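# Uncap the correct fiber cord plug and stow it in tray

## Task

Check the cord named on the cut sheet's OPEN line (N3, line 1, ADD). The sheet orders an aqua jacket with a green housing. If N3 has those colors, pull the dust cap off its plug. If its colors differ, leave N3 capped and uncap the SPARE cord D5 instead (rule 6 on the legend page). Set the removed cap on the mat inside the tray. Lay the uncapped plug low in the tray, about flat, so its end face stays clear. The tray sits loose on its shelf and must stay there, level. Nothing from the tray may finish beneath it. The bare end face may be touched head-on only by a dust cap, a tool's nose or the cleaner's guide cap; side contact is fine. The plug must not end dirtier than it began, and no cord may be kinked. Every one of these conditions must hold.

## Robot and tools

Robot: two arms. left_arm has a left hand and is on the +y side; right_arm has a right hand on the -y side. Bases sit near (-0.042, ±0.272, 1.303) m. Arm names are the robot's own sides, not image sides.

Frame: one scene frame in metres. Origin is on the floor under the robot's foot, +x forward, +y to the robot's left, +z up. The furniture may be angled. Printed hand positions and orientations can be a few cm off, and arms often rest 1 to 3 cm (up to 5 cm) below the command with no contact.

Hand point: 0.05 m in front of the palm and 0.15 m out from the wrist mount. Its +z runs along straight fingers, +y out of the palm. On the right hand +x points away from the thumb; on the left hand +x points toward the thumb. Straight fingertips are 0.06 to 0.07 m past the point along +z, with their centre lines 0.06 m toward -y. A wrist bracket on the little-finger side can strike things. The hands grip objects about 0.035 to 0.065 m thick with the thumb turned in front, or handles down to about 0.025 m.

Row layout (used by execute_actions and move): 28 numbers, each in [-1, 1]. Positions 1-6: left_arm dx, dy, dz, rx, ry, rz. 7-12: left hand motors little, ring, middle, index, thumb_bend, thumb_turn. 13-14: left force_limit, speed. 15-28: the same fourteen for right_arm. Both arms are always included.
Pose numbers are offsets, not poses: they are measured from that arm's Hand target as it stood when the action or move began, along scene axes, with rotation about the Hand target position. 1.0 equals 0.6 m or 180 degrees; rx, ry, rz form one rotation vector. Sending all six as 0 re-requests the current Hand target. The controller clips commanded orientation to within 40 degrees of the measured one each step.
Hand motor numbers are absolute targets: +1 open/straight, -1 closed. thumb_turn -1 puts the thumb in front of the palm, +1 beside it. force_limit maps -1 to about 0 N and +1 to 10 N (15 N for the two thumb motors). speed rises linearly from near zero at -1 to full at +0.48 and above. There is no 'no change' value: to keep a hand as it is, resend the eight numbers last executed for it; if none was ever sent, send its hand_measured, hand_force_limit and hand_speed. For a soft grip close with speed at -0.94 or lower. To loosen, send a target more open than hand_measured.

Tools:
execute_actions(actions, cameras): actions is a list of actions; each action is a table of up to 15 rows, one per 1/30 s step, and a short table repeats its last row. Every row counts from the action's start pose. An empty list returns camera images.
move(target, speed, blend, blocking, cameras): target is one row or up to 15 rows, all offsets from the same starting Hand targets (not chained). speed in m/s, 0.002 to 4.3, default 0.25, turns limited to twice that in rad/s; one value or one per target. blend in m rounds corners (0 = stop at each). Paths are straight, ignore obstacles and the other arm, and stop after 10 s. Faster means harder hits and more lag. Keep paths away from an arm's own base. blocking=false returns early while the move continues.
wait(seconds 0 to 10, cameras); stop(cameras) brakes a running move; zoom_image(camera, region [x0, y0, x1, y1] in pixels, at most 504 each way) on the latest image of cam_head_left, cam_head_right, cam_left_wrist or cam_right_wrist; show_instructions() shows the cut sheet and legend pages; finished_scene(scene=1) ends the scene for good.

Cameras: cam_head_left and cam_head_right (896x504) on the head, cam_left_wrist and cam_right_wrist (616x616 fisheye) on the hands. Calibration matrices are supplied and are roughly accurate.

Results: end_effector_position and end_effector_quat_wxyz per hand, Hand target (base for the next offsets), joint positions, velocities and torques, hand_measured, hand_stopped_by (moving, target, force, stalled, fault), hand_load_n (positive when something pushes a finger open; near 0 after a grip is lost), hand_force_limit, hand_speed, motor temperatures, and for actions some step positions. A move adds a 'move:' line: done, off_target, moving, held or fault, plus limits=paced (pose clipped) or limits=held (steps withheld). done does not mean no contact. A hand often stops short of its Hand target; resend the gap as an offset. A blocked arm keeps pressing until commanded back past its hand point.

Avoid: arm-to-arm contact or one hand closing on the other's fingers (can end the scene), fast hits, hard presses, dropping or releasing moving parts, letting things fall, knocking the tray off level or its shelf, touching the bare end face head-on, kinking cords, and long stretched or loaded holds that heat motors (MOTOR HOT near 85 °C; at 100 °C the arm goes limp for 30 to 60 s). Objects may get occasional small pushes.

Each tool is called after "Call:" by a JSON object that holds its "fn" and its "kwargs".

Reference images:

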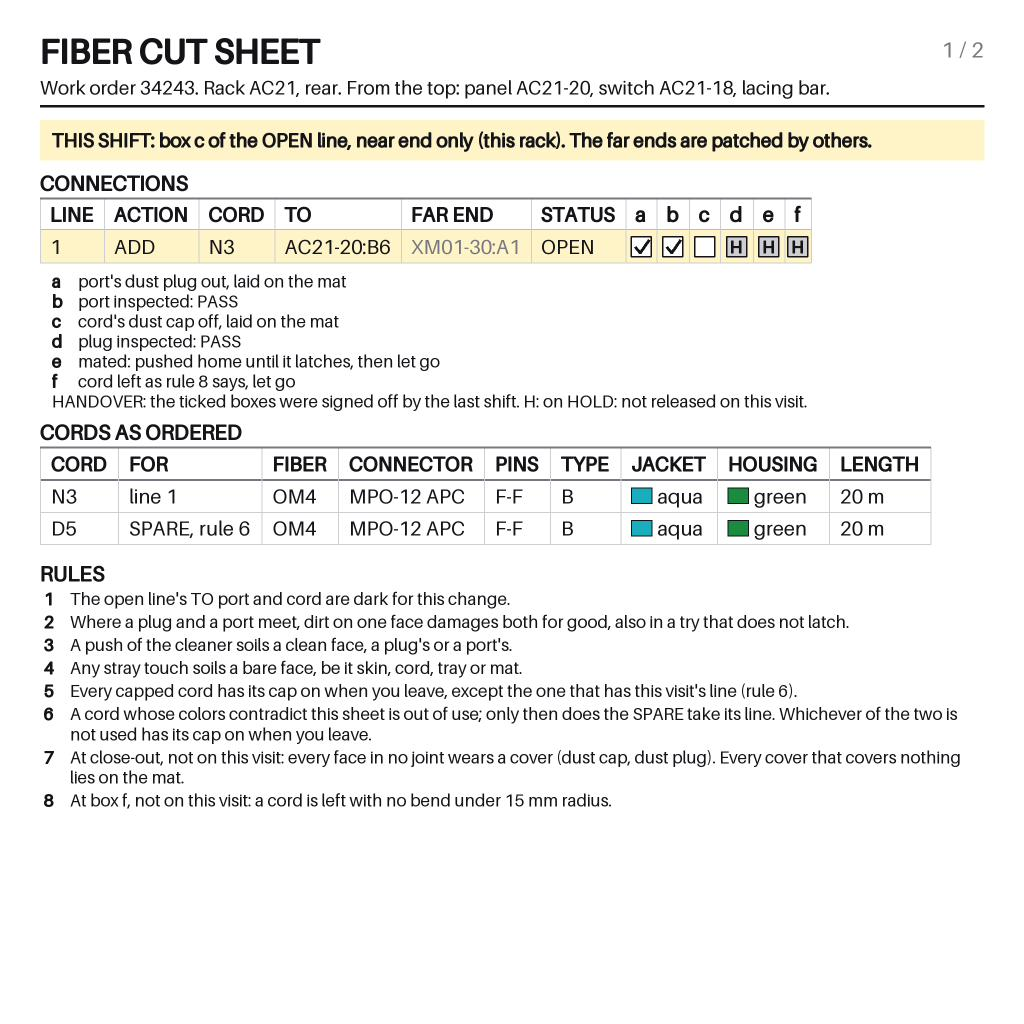

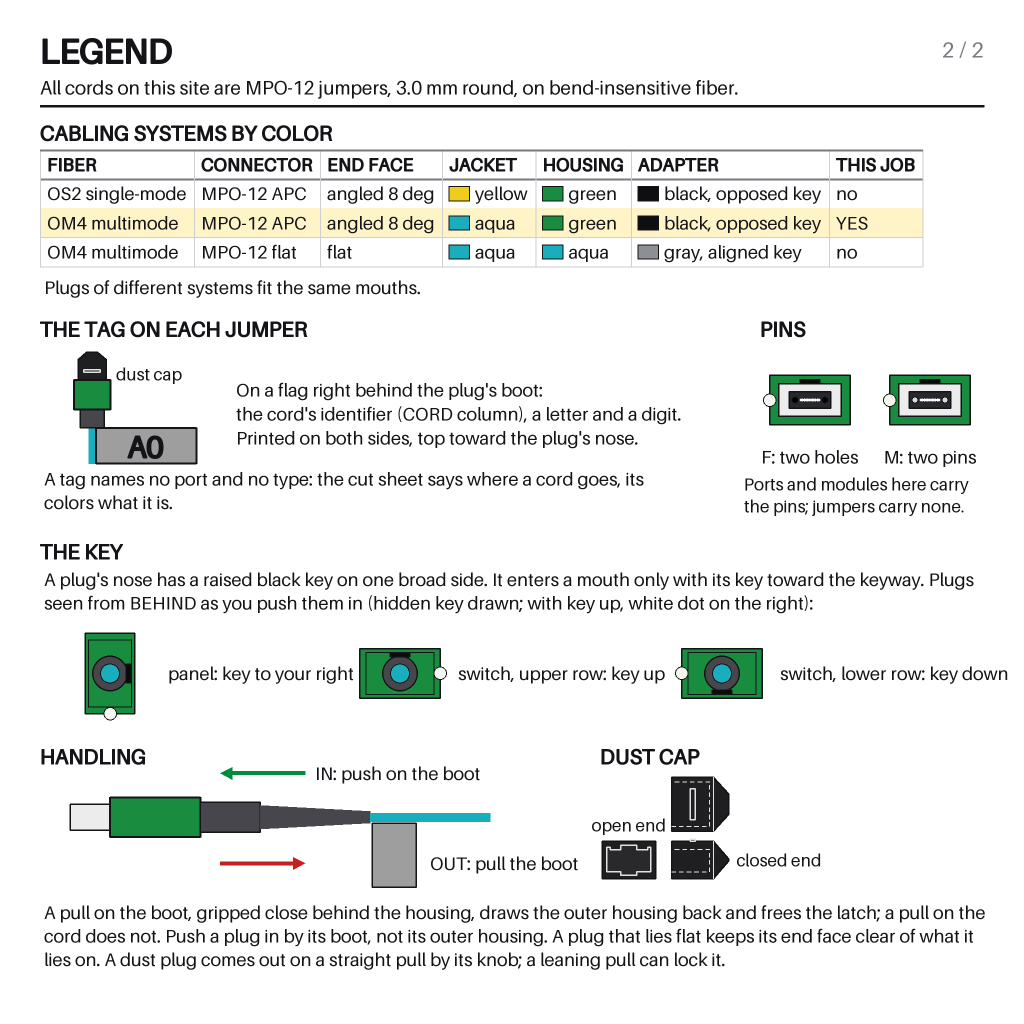

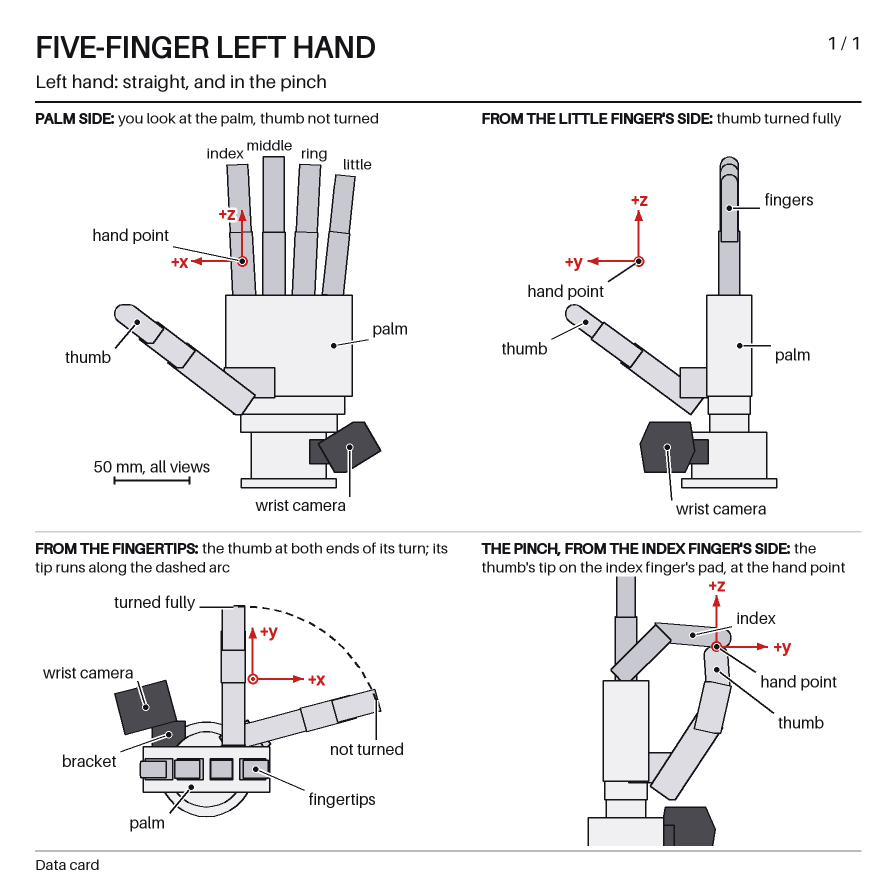

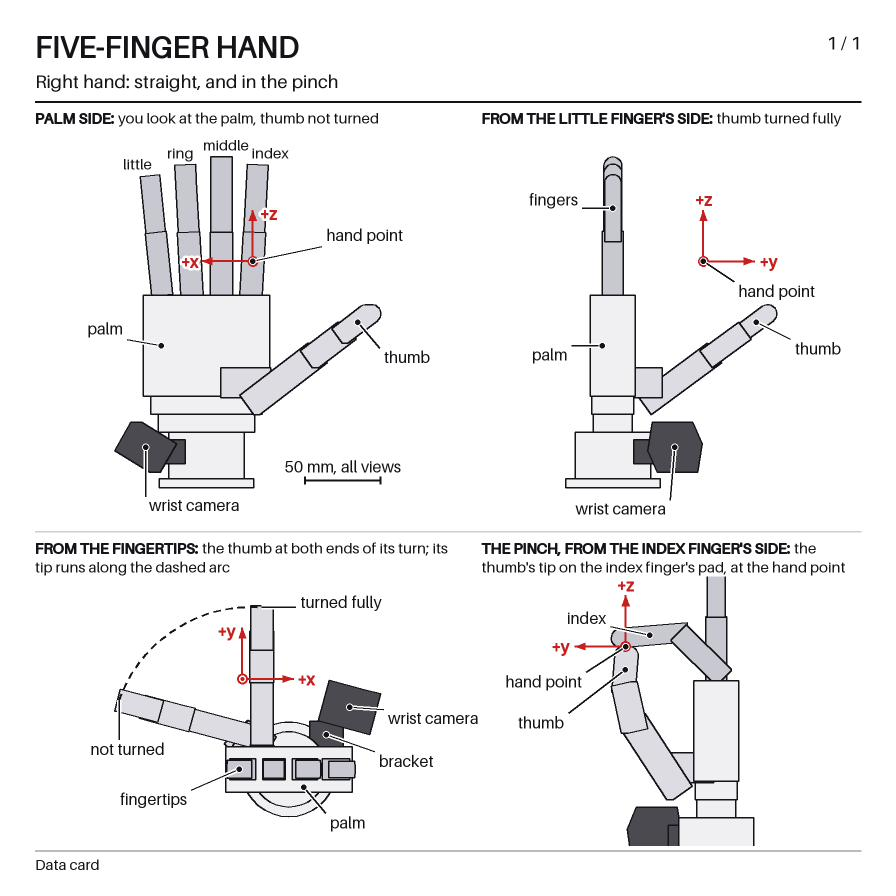

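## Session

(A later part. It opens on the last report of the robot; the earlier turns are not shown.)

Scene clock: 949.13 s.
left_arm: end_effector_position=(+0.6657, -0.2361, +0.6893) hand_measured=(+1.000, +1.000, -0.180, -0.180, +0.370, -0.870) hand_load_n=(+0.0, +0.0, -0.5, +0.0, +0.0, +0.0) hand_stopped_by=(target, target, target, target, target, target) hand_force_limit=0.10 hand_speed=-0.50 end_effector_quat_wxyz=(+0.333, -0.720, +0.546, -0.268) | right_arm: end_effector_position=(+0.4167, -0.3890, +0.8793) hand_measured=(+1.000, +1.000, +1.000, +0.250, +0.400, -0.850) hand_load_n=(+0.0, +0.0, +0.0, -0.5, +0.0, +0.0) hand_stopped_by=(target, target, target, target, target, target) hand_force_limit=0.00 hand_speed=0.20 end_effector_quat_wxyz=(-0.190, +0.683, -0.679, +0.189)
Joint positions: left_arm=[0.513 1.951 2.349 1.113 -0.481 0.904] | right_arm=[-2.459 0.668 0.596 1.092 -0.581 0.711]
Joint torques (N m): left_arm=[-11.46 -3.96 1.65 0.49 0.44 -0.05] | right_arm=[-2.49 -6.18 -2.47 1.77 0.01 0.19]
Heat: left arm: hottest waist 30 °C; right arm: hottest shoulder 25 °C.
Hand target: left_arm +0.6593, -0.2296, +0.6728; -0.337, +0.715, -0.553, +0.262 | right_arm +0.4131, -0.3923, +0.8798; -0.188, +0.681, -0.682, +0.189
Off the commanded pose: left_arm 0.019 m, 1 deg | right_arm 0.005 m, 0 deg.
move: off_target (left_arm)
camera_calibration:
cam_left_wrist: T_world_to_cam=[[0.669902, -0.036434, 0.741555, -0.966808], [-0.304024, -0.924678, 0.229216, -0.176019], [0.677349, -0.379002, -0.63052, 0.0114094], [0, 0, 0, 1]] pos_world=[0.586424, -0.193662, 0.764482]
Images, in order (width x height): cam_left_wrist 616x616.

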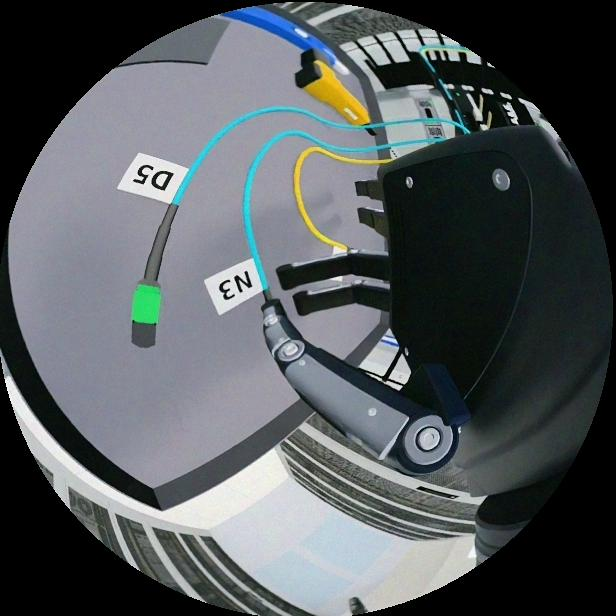

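Call:
{"fn": "move", "kwargs": {"target": [-0.01,-0.003,0.035,0,0,0, 1,1,-0.0,-0.0,0.5,-0.87, 0.1,-0.2, 0,0,0,0,0,0, 1,1,1,0.25,0.4,-0.85, 0,0.2], "speed": 0.06, "cameras": ["cam_left_wrist"]}}

Call:
{"fn": "zoom_image", "kwargs": {"camera": "cam_left_wrist", "region": [210, 230, 370, 370]}}

Scene clock: 970.33 s.
left_arm: end_effector_position=(+0.6520, -0.2412, +0.6969) hand_measured=(+1.000, +1.000, +0.000, +0.000, +0.500, -0.870) hand_load_n=(+0.0, +0.0, +0.0, +0.0, +0.0, +0.0) hand_stopped_by=(target, target, target, target, target, target) hand_force_limit=0.10 hand_speed=-0.20 end_effector_quat_wxyz=(+0.329, -0.717, +0.553, -0.267) | right_arm: end_effector_position=(+0.4167, -0.3890, +0.8793) hand_measured=(+1.000, +1.000, +1.000, +0.250, +0.400, -0.850) hand_load_n=(+0.0, +0.0, +0.0, +0.0, +0.0, +0.0) hand_stopped_by=(target, target, target, target, target, target) hand_force_limit=0.00 hand_speed=0.20 end_effector_quat_wxyz=(-0.190, +0.683, -0.679, +0.189)
Joint positions: left_arm=[0.502 1.93 2.278 1.158 -0.482 0.922] | right_arm=[-2.459 0.668 0.596 1.092 -0.581 0.711]
Joint torques (N m): left_arm=[-12.75 -4.78 0.01 1.36 0.38 0.09] | right_arm=[-2.49 -6.24 -2.45 1.77 0 0.19]
Heat: left arm: hottest waist 30 °C; right arm: hottest shoulder 25 °C.
Hand target: left_arm +0.6532, -0.2314, +0.6938; -0.337, +0.715, -0.553, +0.262 | right_arm +0.4131, -0.3923, +0.8798; -0.188, +0.681, -0.682, +0.189
Off the commanded pose: left_arm 0.010 m, 1 deg | right_arm 0.005 m, 0 deg.
move: done
camera_calibration:
cam_left_wrist: T_world_to_cam=[[0.674536, -0.0478365, 0.73669, -0.965854], [-0.315688, -0.920749, 0.229266, -0.178134], [0.667339, -0.387213, -0.63618, 0.0319342], [0, 0, 0, 1]] pos_world=[0.573958, -0.197854, 0.772691]
Images, in order (width x height): cam_left_wrist 616x616.

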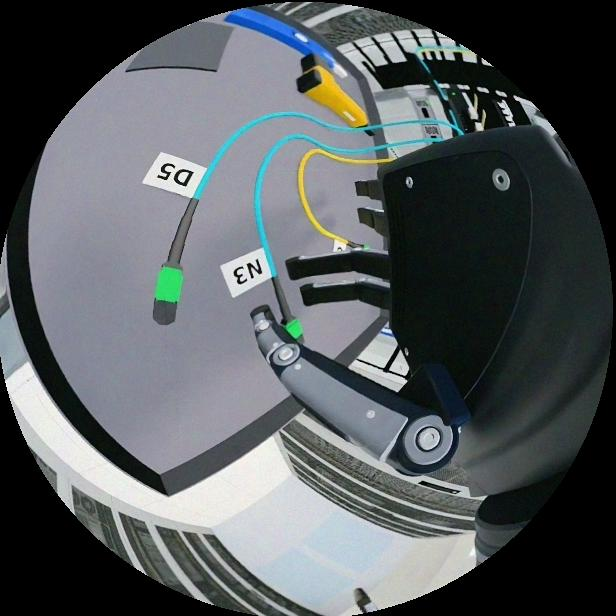

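Scaled by 3.150 from the camera's 616x616 image, which has a finer 880x880 frame.

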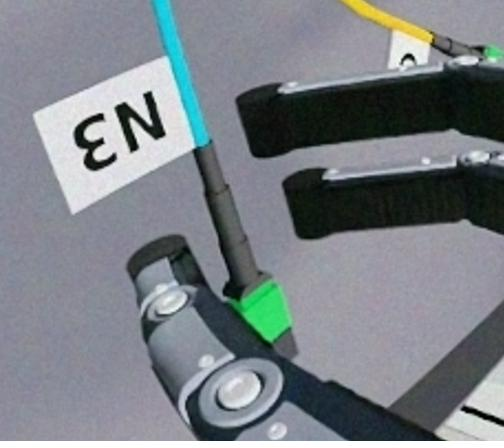

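Call:
{"fn": "move", "kwargs": {"target": [0.0,0.0,-0.02,0,0,0, 1,1,-0.05,-0.05,0.5,-0.87, 0.1,-0.2, 0,0,0,0,0,0, 1,1,1,0.25,0.4,-0.85, 0,0.2], "speed": 0.06, "cameras": ["cam_left_wrist"]}}

Call:
{"fn": "zoom_image", "kwargs": {"camera": "cam_left_wrist", "region": [210, 230, 370, 370]}}

Scene clock: 986.90 s.
left_arm: end_effector_position=(+0.6612, -0.2347, +0.6967) hand_measured=(+1.000, +1.000, -0.050, -0.050, +0.500, -0.870) hand_load_n=(+0.0, +0.0, +0.0, +0.0, +0.0, +0.0) hand_stopped_by=(target, target, target, target, target, target) hand_force_limit=0.10 hand_speed=-0.20 end_effector_quat_wxyz=(+0.335, -0.720, +0.546, -0.267) | right_arm: end_effector_position=(+0.4167, -0.3890, +0.8793) hand_measured=(+1.000, +1.000, +1.000, +0.250, +0.400, -0.850) hand_load_n=(+0.0, +0.0, +0.0, +0.0, +0.0, +0.0) hand_stopped_by=(target, target, target, target, target, target) hand_force_limit=0.00 hand_speed=0.20 end_effector_quat_wxyz=(-0.190, +0.683, -0.679, +0.189)
Joint positions: left_arm=[0.504 1.93 2.299 1.152 -0.482 0.918] | right_arm=[-2.459 0.668 0.596 1.092 -0.581 0.711]
Joint torques (N m): left_arm=[-11.58 -3.55 1.31 0.47 0.4 -0.11] | right_arm=[-2.43 -6.3 -2.45 1.76 0.01 0.19]
Heat: left arm: hottest waist 30 °C; right arm: hottest shoulder 25 °C.
Hand target: left_arm +0.6533, -0.2314, +0.6818; -0.337, +0.715, -0.553, +0.262 | right_arm +0.4131, -0.3923, +0.8798; -0.188, +0.681, -0.682, +0.189
Off the commanded pose: left_arm 0.017 m, 1 deg | right_arm 0.005 m, 0 deg.
move: off_target (left_arm)
camera_calibration:
cam_left_wrist: T_world_to_cam=[[0.669024, -0.0392072, 0.742206, -0.969707], [-0.303111, -0.926183, 0.224298, -0.175323], [0.678625, -0.375031, -0.631522, 0.0203282], [0, 0, 0, 1]] pos_world=[0.58182, -0.192777, 0.771885]
Images, in order (width x height): cam_left_wrist 616x616.

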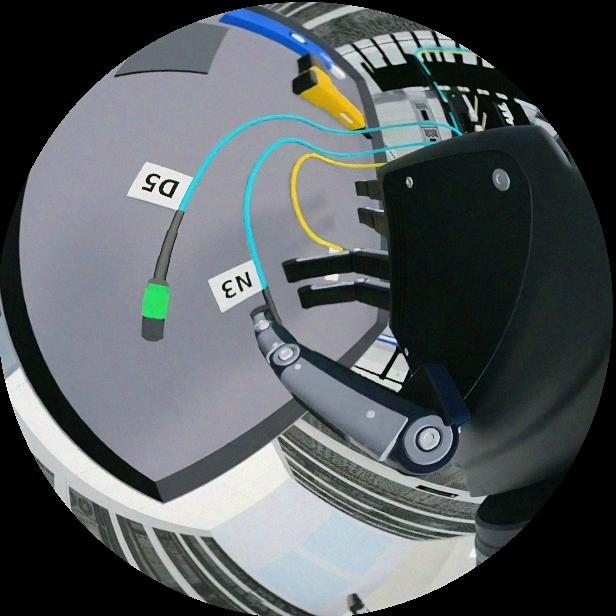

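Scaled by 3.150 from the camera's 616x616 image, which has a finer 880x880 frame.

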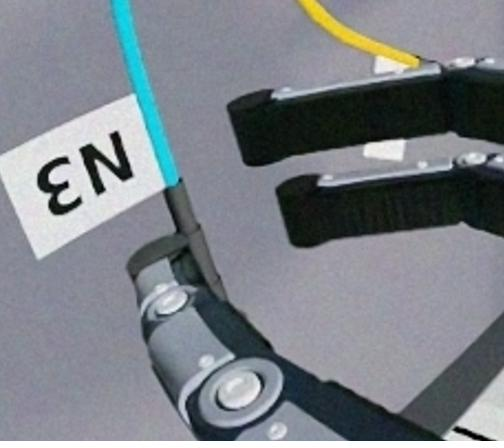

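Call:
{"fn": "move", "kwargs": {"target": [-0.014,-0.012,-0.006,0,0,0, 1,1,-0.05,-0.05,0.5,-0.87, 0.1,-0.2, 0,0,0,0,0,0, 1,1,1,0.25,0.4,-0.85, 0,0.2], "speed": 0.06, "cameras": ["cam_left_wrist"]}}

Call:
{"fn": "zoom_image", "kwargs": {"camera": "cam_left_wrist", "region": [210, 230, 370, 370]}}

Scene clock: 1004.77 s.
left_arm: end_effector_position=(+0.6536, -0.2421, +0.6931) hand_measured=(+1.000, +1.000, -0.050, -0.050, +0.500, -0.870) hand_load_n=(+0.0, +0.0, -1.0, +0.0, +0.0, +0.0) hand_stopped_by=(target, target, target, target, target, target) hand_force_limit=0.10 hand_speed=-0.20 end_effector_quat_wxyz=(+0.333, -0.719, +0.548, -0.267) | right_arm: end_effector_position=(+0.4167, -0.3890, +0.8793) hand_measured=(+1.000, +1.000, +1.000, +0.250, +0.400, -0.850) hand_load_n=(+0.0, +0.0, +0.0, +0.0, +0.0, +0.0) hand_stopped_by=(target, target, target, target, target, target) hand_force_limit=0.00 hand_speed=0.20 end_effector_quat_wxyz=(-0.190, +0.683, -0.679, +0.189)
Joint positions: left_arm=[0.506 1.953 2.316 1.152 -0.482 0.916] | right_arm=[-2.459 0.668 0.596 1.092 -0.581 0.711]
Joint torques (N m): left_arm=[-11.87 -3.14 1.4 0.7 0.45 -0.06] | right_arm=[-2.43 -6.3 -2.45 1.77 0.01 0.19]
Heat: left arm: hottest waist 30 °C; right arm: hottest shoulder 25 °C.
Hand target: left_arm +0.6449, -0.2385, +0.6781; -0.337, +0.715, -0.553, +0.262 | right_arm +0.4131, -0.3923, +0.8798; -0.188, +0.681, -0.682, +0.189
Off the commanded pose: left_arm 0.018 m, 1 deg | right_arm 0.005 m, 0 deg.
move: off_target (left_arm)
camera_calibration:
cam_left_wrist: T_world_to_cam=[[0.670394, -0.0404584, 0.740901, -0.962615], [-0.305672, -0.924907, 0.226077, -0.182888], [0.676118, -0.378034, -0.63242, 0.0220369], [0, 0, 0, 1]] pos_world=[0.574528, -0.19977, 0.768486]
Images, in order (width x height): cam_left_wrist 616x616.

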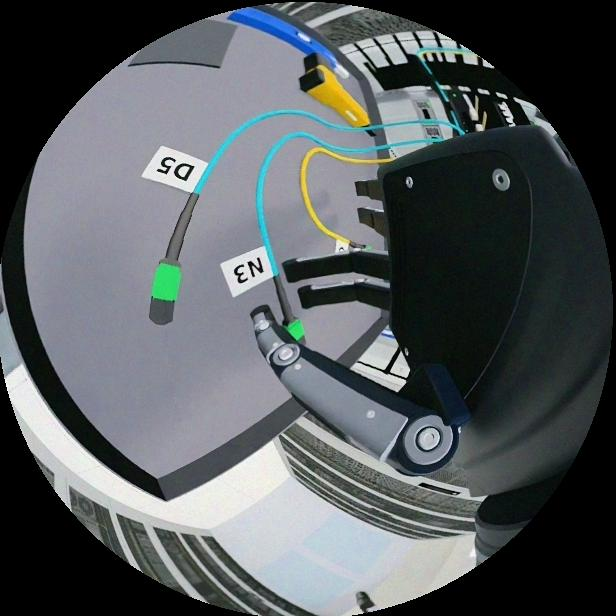

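Scaled by 3.150 from the camera's 616x616 image, which has a finer 880x880 frame.

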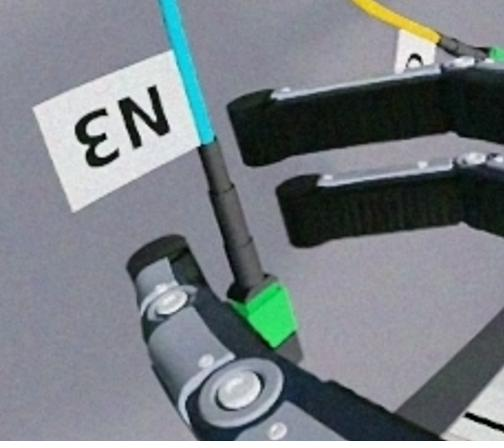

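Call:
{"fn": "move", "kwargs": {"target": [0.002,-0.002,-0.004,0,0,0, 1,1,-0.13,-0.13,0.45,-0.87, 0.1,-0.4, 0,0,0,0,0,0, 1,1,1,0.25,0.4,-0.85, 0,0.2], "speed": 0.06, "cameras": ["cam_left_wrist"]}}

Call:
{"fn": "zoom_image", "kwargs": {"camera": "cam_left_wrist", "region": [210, 230, 370, 370]}}

Scene clock: 1011.57 s.
left_arm: end_effector_position=(+0.6551, -0.2426, +0.6914) hand_measured=(+1.000, +1.000, -0.130, -0.130, +0.450, -0.870) hand_load_n=(+0.0, +0.0, +0.0, +0.0, +0.0, +0.0) hand_stopped_by=(target, target, target, target, target, target) hand_force_limit=0.10 hand_speed=-0.40 end_effector_quat_wxyz=(+0.335, -0.720, +0.546, -0.267) | right_arm: end_effector_position=(+0.4167, -0.3890, +0.8793) hand_measured=(+1.000, +1.000, +1.000, +0.250, +0.400, -0.850) hand_load_n=(+0.0, +0.0, +0.0, +0.0, +0.0, +0.0) hand_stopped_by=(target, target, target, target, target, target) hand_force_limit=0.00 hand_speed=0.20 end_effector_quat_wxyz=(-0.190, +0.683, -0.679, +0.189)
Joint positions: left_arm=[0.508 1.964 2.338 1.145 -0.482 0.913] | right_arm=[-2.459 0.668 0.596 1.092 -0.581 0.711]
Joint torques (N m): left_arm=[-11.81 -3.55 1.21 0.75 0.45 -0.06] | right_arm=[-2.43 -6.3 -2.45 1.77 0.02 0.18]
Heat: left arm: hottest waist 30 °C; right arm: hottest shoulder 25 °C.
Hand target: left_arm +0.6461, -0.2398, +0.6758; -0.337, +0.715, -0.553, +0.262 | right_arm +0.4131, -0.3923, +0.8798; -0.188, +0.681, -0.682, +0.189
Off the commanded pose: left_arm 0.018 m, 1 deg | right_arm 0.005 m, 0 deg.
move: off_target (left_arm)
camera_calibration:
cam_left_wrist: T_world_to_cam=[[0.668752, -0.0378468, 0.742522, -0.961745], [-0.301959, -0.926452, 0.224737, -0.184384], [0.679406, -0.374505, -0.630995, 0.0174788], [0, 0, 0, 1]] pos_world=[0.575617, -0.200676, 0.766584]
Images, in order (width x height): cam_left_wrist 616x616.

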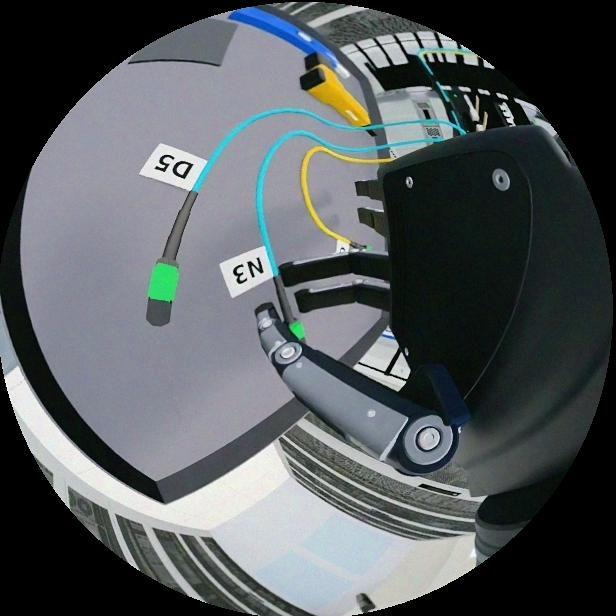

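Scaled by 3.150 from the camera's 616x616 image, which has a finer 880x880 frame.

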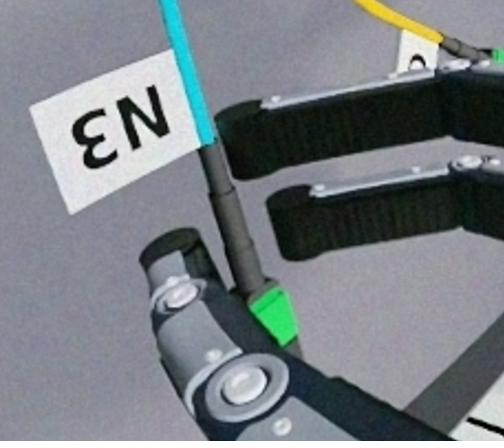

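Call:
{"fn": "move", "kwargs": {"target": [0.0,-0.001,-0.006,0,0,0, 1,1,-0.17,-0.17,0.40,-0.87, 0.1,-0.4, 0,0,0,0,0,0, 1,1,1,0.25,0.4,-0.85, 0,0.2], "speed": 0.06, "cameras": ["cam_left_wrist"]}}

Call:
{"fn": "zoom_image", "kwargs": {"camera": "cam_left_wrist", "region": [210, 230, 370, 370]}}

Scene clock: 1020.90 s.
left_arm: end_effector_position=(+0.6561, -0.2424, +0.6894) hand_measured=(+1.000, +1.000, -0.170, -0.170, +0.400, -0.870) hand_load_n=(+0.0, +0.0, -2.5, +0.0, +0.0, +0.0) hand_stopped_by=(target, target, target, target, target, target) hand_force_limit=0.10 hand_speed=-0.40 end_effector_quat_wxyz=(+0.336, -0.721, +0.545, -0.267) | right_arm: end_effector_position=(+0.4167, -0.3890, +0.8793) hand_measured=(+1.000, +1.000, +1.000, +0.250, +0.400, -0.850) hand_load_n=(+0.0, +0.0, +0.0, +0.0, +0.0, +0.0) hand_stopped_by=(target, target, target, target, target, target) hand_force_limit=0.00 hand_speed=0.20 end_effector_quat_wxyz=(-0.190, +0.683, -0.679, +0.189)
Joint positions: left_arm=[0.51 1.971 2.354 1.139 -0.482 0.91] | right_arm=[-2.459 0.668 0.596 1.092 -0.581 0.711]
Joint torques (N m): left_arm=[-11.99 -3.25 1.39 0.29 0.45 -0.09] | right_arm=[-2.43 -6.24 -2.5 1.76 0.01 0.2]
Heat: left arm: hottest waist 30 °C; right arm: hottest shoulder 25 °C.
Hand target: left_arm +0.6461, -0.2403, +0.6722; -0.337, +0.715, -0.553, +0.262 | right_arm +0.4131, -0.3923, +0.8798; -0.188, +0.681, -0.682, +0.189
Off the commanded pose: left_arm 0.020 m, 1 deg | right_arm 0.005 m, 0 deg.
move: off_target (left_arm)
camera_calibration:
cam_left_wrist: T_world_to_cam=[[0.667729, -0.0360835, 0.743529, -0.960546], [-0.299408, -0.927489, 0.223874, -0.184787], [0.681537, -0.372106, -0.630115, 0.014156], [0, 0, 0, 1]] pos_world=[0.57641, -0.20078, 0.764483]
Images, in order (width x height): cam_left_wrist 616x616.

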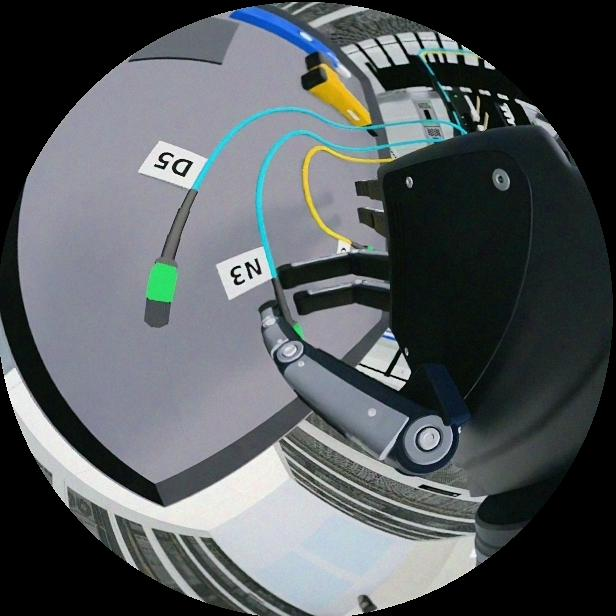

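Scaled by 3.150 from the camera's 616x616 image, which has a finer 880x880 frame.

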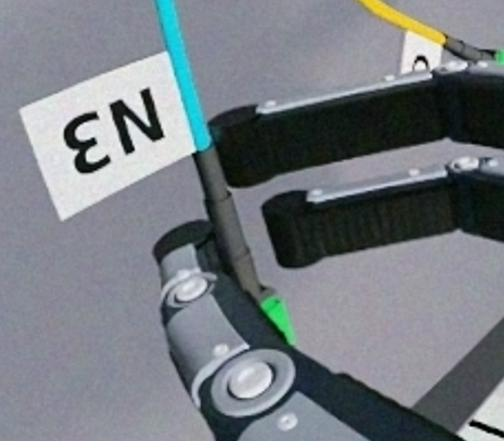

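Call:
{"fn": "move", "kwargs": {"target": [-0.002,-0.001,-0.005,0,0,0, 1,1,-0.22,-0.22,0.35,-0.87, -0.3,-0.6, 0,0,0,0,0,0, 1,1,1,0.25,0.4,-0.85, 0,0.2], "speed": 0.06, "cameras": ["cam_left_wrist"]}}

Call:
{"fn": "zoom_image", "kwargs": {"camera": "cam_left_wrist", "region": [210, 230, 370, 370]}}

Scene clock: 1030.87 s.
left_arm: end_effector_position=(+0.6559, -0.2426, +0.6875) hand_measured=(+1.000, +1.000, -0.220, -0.220, +0.350, -0.870) hand_load_n=(+0.0, +0.0, -2.5, +0.0, +0.0, +0.0) hand_stopped_by=(target, target, target, target, target, target) hand_force_limit=-0.30 hand_speed=-0.60 end_effector_quat_wxyz=(+0.337, -0.721, +0.544, -0.267) | right_arm: end_effector_position=(+0.4167, -0.3890, +0.8793) hand_measured=(+1.000, +1.000, +1.000, +0.250, +0.400, -0.850) hand_load_n=(+0.0, +0.0, +0.0, +0.0, +0.0, +0.0) hand_stopped_by=(target, target, target, target, target, target) hand_force_limit=0.00 hand_speed=0.20 end_effector_quat_wxyz=(-0.190, +0.683, -0.679, +0.189)
Joint positions: left_arm=[0.513 1.978 2.364 1.136 -0.482 0.907] | right_arm=[-2.459 0.668 0.596 1.092 -0.581 0.711]
Joint torques (N m): left_arm=[-11.87 -3.08 1.57 0.29 0.44 -0.09] | right_arm=[-2.32 -6.3 -2.45 1.78 0.01 0.18]
Heat: left arm: hottest waist 30 °C; right arm: hottest shoulder 25 °C.
Hand target: left_arm +0.6448, -0.2410, +0.6692; -0.337, +0.715, -0.553, +0.262 | right_arm +0.4131, -0.3923, +0.8798; -0.188, +0.681, -0.682, +0.189
Off the commanded pose: left_arm 0.021 m, 1 deg | right_arm 0.005 m, 0 deg.
move: off_target (left_arm)
camera_calibration:
cam_left_wrist: T_world_to_cam=[[0.667089, -0.0351181, 0.744149, -0.958713], [-0.297825, -0.928165, 0.223181, -0.185355], [0.682856, -0.370508, -0.629628, 0.0122116], [0, 0, 0, 1]] pos_world=[0.576006, -0.201184, 0.762482]
Images, in order (width x height): cam_left_wrist 616x616.

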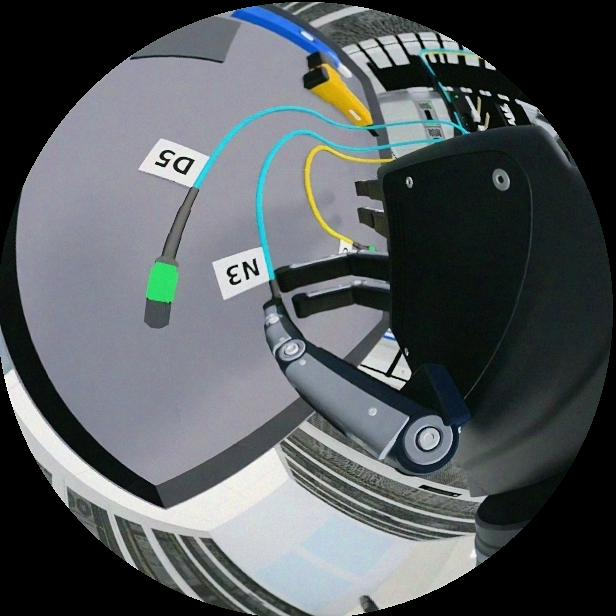

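Scaled by 3.150 from the camera's 616x616 image, which has a finer 880x880 frame.

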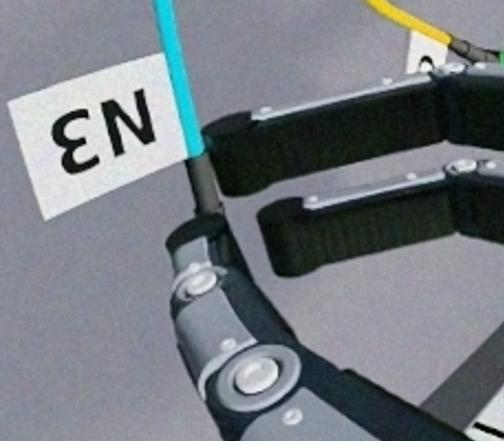

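Call:
{"fn": "move", "kwargs": {"target": [-0.001,-0.001,-0.004,0,0,0, 1,1,-0.27,-0.30,0.31,-0.87, -0.3,-0.7, 0,0,0,0,0,0, 1,1,1,0.25,0.4,-0.85, 0,0.2], "speed": 0.06, "cameras": ["cam_left_wrist"]}}

Call:
{"fn": "zoom_image", "kwargs": {"camera": "cam_left_wrist", "region": [210, 230, 370, 370]}}

Scene clock: 1059.57 s.
left_arm: end_effector_position=(+0.6569, -0.2433, +0.6861) hand_measured=(+1.000, +1.000, -0.270, -0.300, +0.310, -0.870) hand_load_n=(+0.0, -0.5, +0.0, +0.0, -0.5, +0.0) hand_stopped_by=(target, target, target, target, target, target) hand_force_limit=-0.30 hand_speed=-0.70 end_effector_quat_wxyz=(+0.336, -0.723, +0.541, -0.268) | right_arm: end_effector_position=(+0.4167, -0.3890, +0.8793) hand_measured=(+1.000, +1.000, +1.000, +0.250, +0.400, -0.850) hand_load_n=(+0.0, +0.0, +0.0, +0.0, +0.0, +0.0) hand_stopped_by=(target, target, target, target, target, target) hand_force_limit=0.00 hand_speed=0.20 end_effector_quat_wxyz=(-0.190, +0.683, -0.679, +0.189)
Joint positions: left_arm=[0.515 1.984 2.377 1.129 -0.482 0.899] | right_arm=[-2.459 0.668 0.596 1.092 -0.581 0.711]
Joint torques (N m): left_arm=[-11.99 -3.43 1.47 0.49 0.44 -0.04] | right_arm=[-2.55 -6.18 -2.47 1.74 0.02 0.19]
Heat: left arm: hottest waist 30 °C; right arm: hottest shoulder 25 °C.
Hand target: left_arm +0.6444, -0.2414, +0.6667; -0.337, +0.715, -0.553, +0.262 | right_arm +0.4131, -0.3923, +0.8798; -0.188, +0.681, -0.682, +0.189
Off the commanded pose: left_arm 0.023 m, 2 deg | right_arm 0.005 m, 0 deg.
move: off_target (left_arm)
camera_calibration:
cam_left_wrist: T_world_to_cam=[[0.666188, -0.0288021, 0.745227, -0.957096], [-0.294109, -0.928416, 0.227033, -0.190527], [0.685342, -0.370425, -0.626971, 0.00696459], [0, 0, 0, 1]] pos_world=[0.576798, -0.201875, 0.760877]
Images, in order (width x height): cam_left_wrist 616x616.

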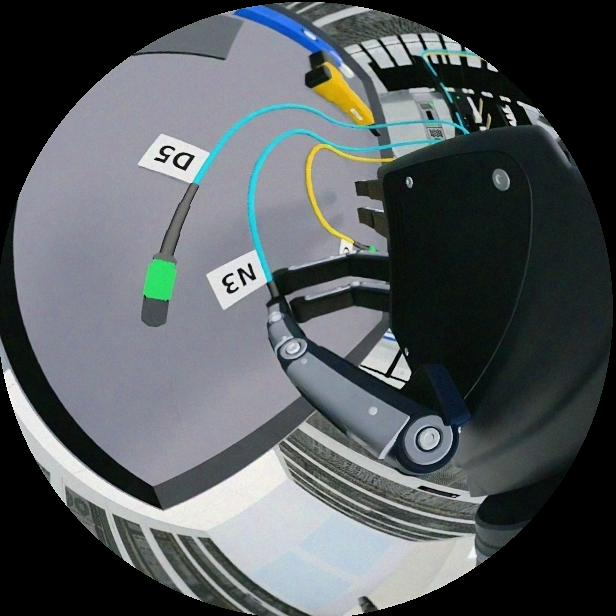

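Scaled by 3.150 from the camera's 616x616 image, which has a finer 880x880 frame.

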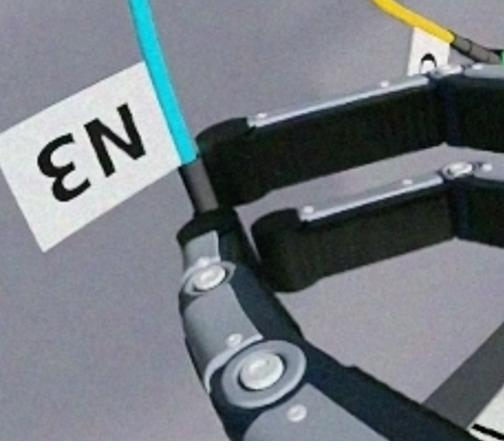

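Call:
{"fn": "move", "kwargs": {"target": [0,0,-0.002,0,0,0, 1,1,-0.45,-0.45,0.3,-0.87, -0.4,-0.85, 0,0,0,0,0,0, 1,1,1,0.25,0.4,-0.85, 0,0.2], "speed": 0.06, "cameras": ["cam_left_wrist"]}}

Call:
{"fn": "zoom_image", "kwargs": {"camera": "cam_left_wrist", "region": [210, 230, 370, 370]}}

Scene clock: 1076.17 s.
left_arm: end_effector_position=(+0.6577, -0.2434, +0.6860) hand_measured=(+1.000, +1.000, -0.308, -0.366, +0.302, -0.870) hand_load_n=(+0.0, +0.0, +4.0, +4.0, +4.5, +0.5) hand_stopped_by=(target, target, force, force, force, target) hand_force_limit=-0.40 hand_speed=-0.85 end_effector_quat_wxyz=(+0.336, -0.723, +0.541, -0.268) | right_arm: end_effector_position=(+0.4167, -0.3890, +0.8793) hand_measured=(+1.000, +1.000, +1.000, +0.250, +0.400, -0.850) hand_load_n=(+0.0, +0.0, -0.5, +0.0, +0.0, +0.0) hand_stopped_by=(target, target, target, target, target, target) hand_force_limit=0.00 hand_speed=0.20 end_effector_quat_wxyz=(-0.190, +0.683, -0.679, +0.189)
Joint positions: left_arm=[0.515 1.986 2.382 1.126 -0.482 0.897] | right_arm=[-2.459 0.668 0.596 1.092 -0.581 0.711]
Joint torques (N m): left_arm=[-11.46 -2.61 1.46 0.34 0.44 -0.05] | right_arm=[-2.49 -6.3 -2.44 1.77 0.01 0.18]
Heat: left arm: hottest waist 30 °C; right arm: hottest shoulder 25 °C.
Hand target: left_arm +0.6444, -0.2414, +0.6656; -0.337, +0.715, -0.553, +0.262 | right_arm +0.4131, -0.3923, +0.8798; -0.188, +0.681, -0.682, +0.189
Off the commanded pose: left_arm 0.024 m, 2 deg | right_arm 0.005 m, 0 deg.
move: off_target (left_arm)
camera_calibration:
cam_left_wrist: T_world_to_cam=[[0.665592, -0.027257, 0.745818, -0.957067], [-0.293325, -0.928466, 0.227841, -0.191544], [0.686256, -0.370416, -0.625975, 0.00500948], [0, 0, 0, 1]] pos_world=[0.577394, -0.202073, 0.760575]
Images, in order (width x height): cam_left_wrist 616x616.

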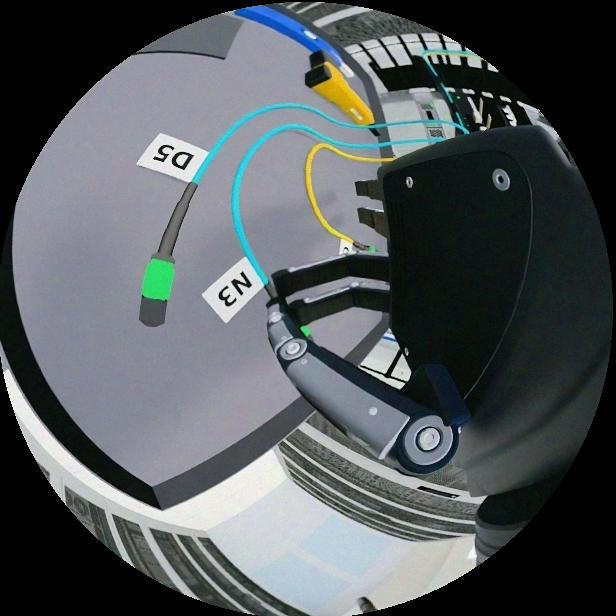

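Scaled by 3.150 from the camera's 616x616 image, which has a finer 880x880 frame.

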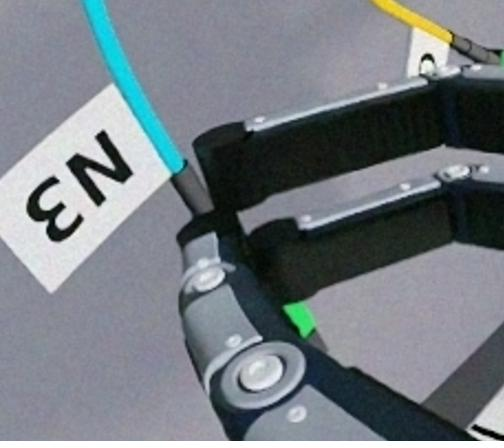

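Call:
{"fn": "move", "kwargs": {"target": [[0,0,0,0,0,0, 1,1,-0.5,-0.5,0.2,-0.87, 0.1,-0.9, 0,0,0,0,0,0, 1,1,1,0.25,0.4,-0.85, 0,0.2],[0.01,0,0.03,0,0,0, 1,1,-0.5,-0.5,0.2,-0.87, 0.1,-0.9, 0,0,0,0,0,0, 1,1,1,0.25,0.4,-0.85, 0,0.2]], "speed": 0.03, "cameras": ["cam_left_wrist"]}}

Call:
{"fn": "zoom_image", "kwargs": {"camera": "cam_left_wrist", "region": [210, 230, 370, 370]}}

Scene clock: 1090.07 s.
left_arm: end_effector_position=(+0.6535, -0.2446, +0.6858) hand_measured=(+1.000, +1.000, -0.314, -0.374, +0.294, -0.870) hand_load_n=(+0.0, +0.0, +6.5, +5.5, +8.5, +1.0) hand_stopped_by=(target, target, force, force, force, target) hand_force_limit=0.10 hand_speed=-0.90 end_effector_quat_wxyz=(+0.335, -0.718, +0.549, -0.267) | right_arm: end_effector_position=(+0.4167, -0.3890, +0.8793) hand_measured=(+1.000, +1.000, +1.000, +0.250, +0.400, -0.850) hand_load_n=(+0.0, +0.0, +0.0, +0.0, +0.0, +0.0) hand_stopped_by=(target, target, target, target, target, target) hand_force_limit=0.00 hand_speed=0.20 end_effector_quat_wxyz=(-0.190, +0.683, -0.679, +0.189)
Joint positions: left_arm=[0.515 1.979 2.363 1.129 -0.481 0.91] | right_arm=[-2.459 0.668 0.596 1.092 -0.581 0.711]
Joint torques (N m): left_arm=[-13.57 -4.54 -0.06 1.18 0.33 0.11] | right_arm=[-2.43 -6.24 -2.47 1.76 0.01 0.18]
Heat: left arm: hottest waist 30 °C; right arm: hottest shoulder 25 °C.
Hand target: left_arm +0.6502, -0.2415, +0.6835; -0.337, +0.715, -0.553, +0.262 | right_arm +0.4131, -0.3923, +0.8798; -0.188, +0.681, -0.682, +0.189
Off the commanded pose: left_arm 0.005 m, 1 deg | right_arm 0.005 m, 0 deg.
move: done
camera_calibration:
cam_left_wrist: T_world_to_cam=[[0.669579, -0.0436113, 0.74146, -0.95784], [-0.307259, -0.925115, 0.223058, -0.180513], [0.676207, -0.377175, -0.632837, 0.016945], [0, 0, 0, 1]] pos_world=[0.574427, -0.202377, 0.761188]
Images, in order (width x height): cam_left_wrist 616x616.

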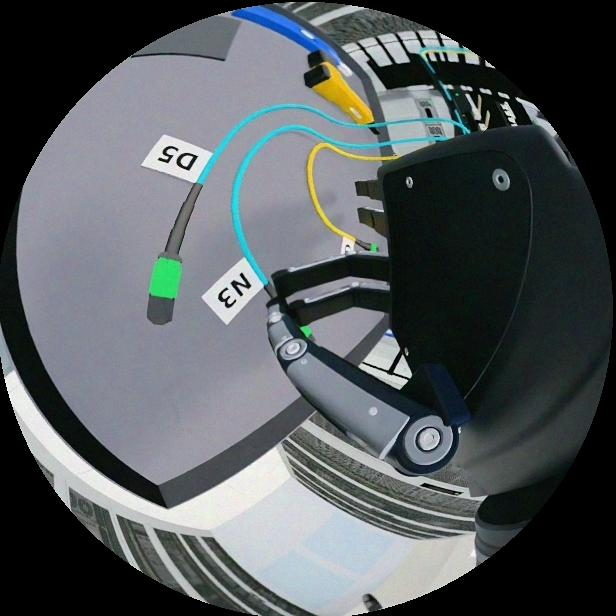

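Scaled by 3.150 from the camera's 616x616 image, which has a finer 880x880 frame.

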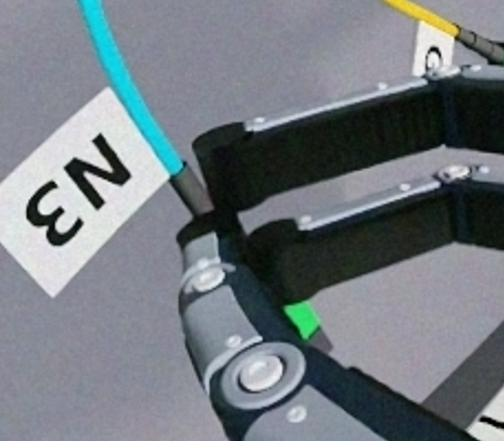

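Call:
{"fn": "move", "kwargs": {"target": [0.01,0,0.035,0,0,0, 1,1,-0.5,-0.5,0.2,-0.87, 0.1,-0.9, 0,0,0,0,0,0, 1,1,1,0.25,0.4,-0.85, 0,0.2], "speed": 0.03, "cameras": ["all"]}}

Call:
{"fn": "zoom_image", "kwargs": {"camera": "cam_left_wrist", "region": [210, 230, 370, 370]}}

Scene clock: 1098.73 s.
left_arm: end_effector_position=(+0.6527, -0.2437, +0.6986) hand_measured=(+1.000, +1.000, -0.314, -0.374, +0.294, -0.870) hand_load_n=(+0.0, +0.0, +6.0, +6.0, +8.0, +0.5) hand_stopped_by=(target, target, force, force, force, target) hand_force_limit=0.10 hand_speed=-0.90 end_effector_quat_wxyz=(+0.335, -0.713, +0.557, -0.263) | right_arm: end_effector_position=(+0.4167, -0.3890, +0.8793) hand_measured=(+1.000, +1.000, +1.000, +0.250, +0.400, -0.850) hand_load_n=(+0.0, -0.5, +0.0, +0.0, +0.0, +0.0) hand_stopped_by=(target, target, target, target, target, target) hand_force_limit=0.00 hand_speed=0.20 end_effector_quat_wxyz=(-0.190, +0.683, -0.679, +0.189)
Joint positions: left_arm=[0.495 1.948 2.305 1.161 -0.483 0.95] | right_arm=[-2.459 0.668 0.596 1.092 -0.581 0.711]
Joint torques (N m): left_arm=[-14.21 -4.66 0.13 1.36 0.37 0.11] | right_arm=[-2.37 -6.3 -2.44 1.76 0.01 0.19]
Heat: left arm: hottest waist 30 °C; right arm: hottest shoulder 25 °C.
Hand target: left_arm +0.6563, -0.2415, +0.7046; -0.337, +0.715, -0.553, +0.262 | right_arm +0.4131, -0.3923, +0.8798; -0.188, +0.681, -0.682, +0.189
Off the commanded pose: left_arm 0.007 m, 1 deg | right_arm 0.005 m, 0 deg.
move: done
camera_calibration:
cam_left_wrist: T_world_to_cam=[[0.674161, -0.0635903, 0.735842, -0.970705], [-0.319901, -0.923126, 0.213311, -0.167263], [0.66571, -0.379202, -0.642678, 0.0391201], [0, 0, 0, 1]] pos_world=[0.574861, -0.201298, 0.775106]
cam_right_wrist: T_world_to_cam=[[-0.848889, -0.25974, -0.46035, 0.652447], [-0.449204, 0.813518, 0.369329, 0.172762], [0.278574, 0.520311, -0.807263, 0.91425], [0, 0, 0, 1]] pos_world=[0.376775, -0.446773, 0.974588]

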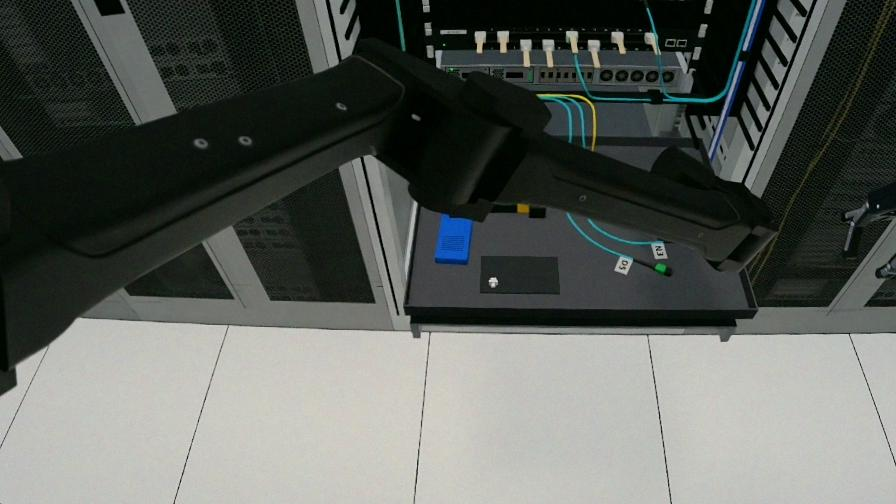

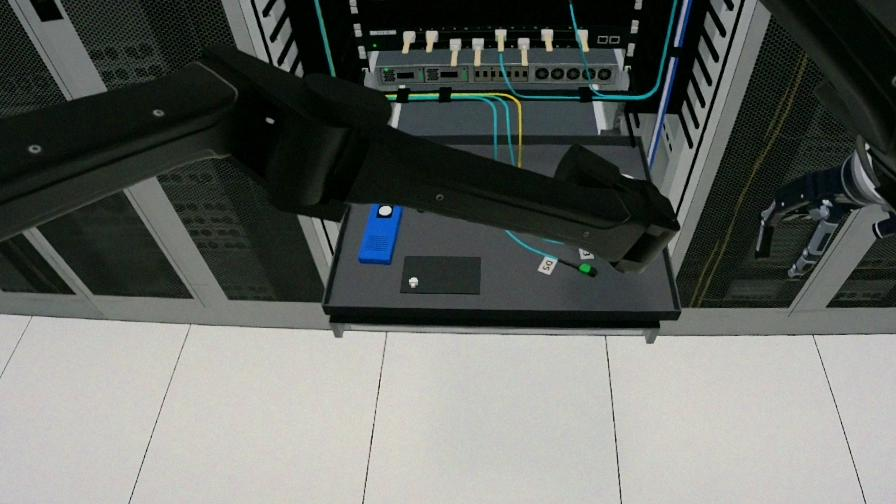

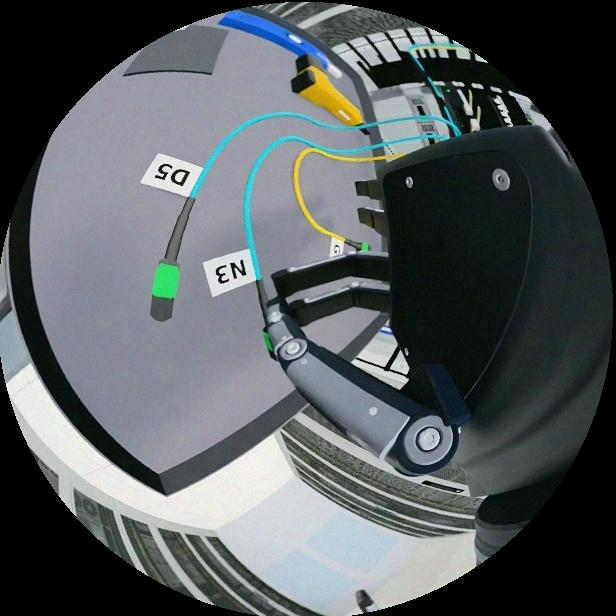

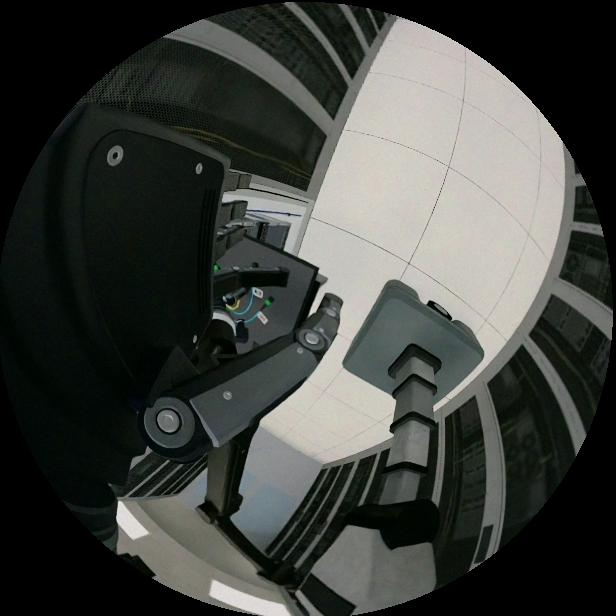

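Scaled by 3.150 from the camera's 616x616 image, which has a finer 880x880 frame.

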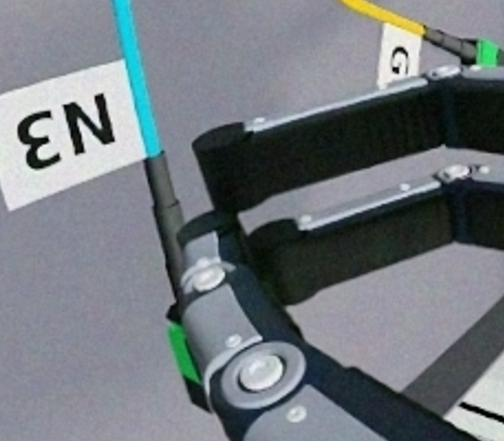

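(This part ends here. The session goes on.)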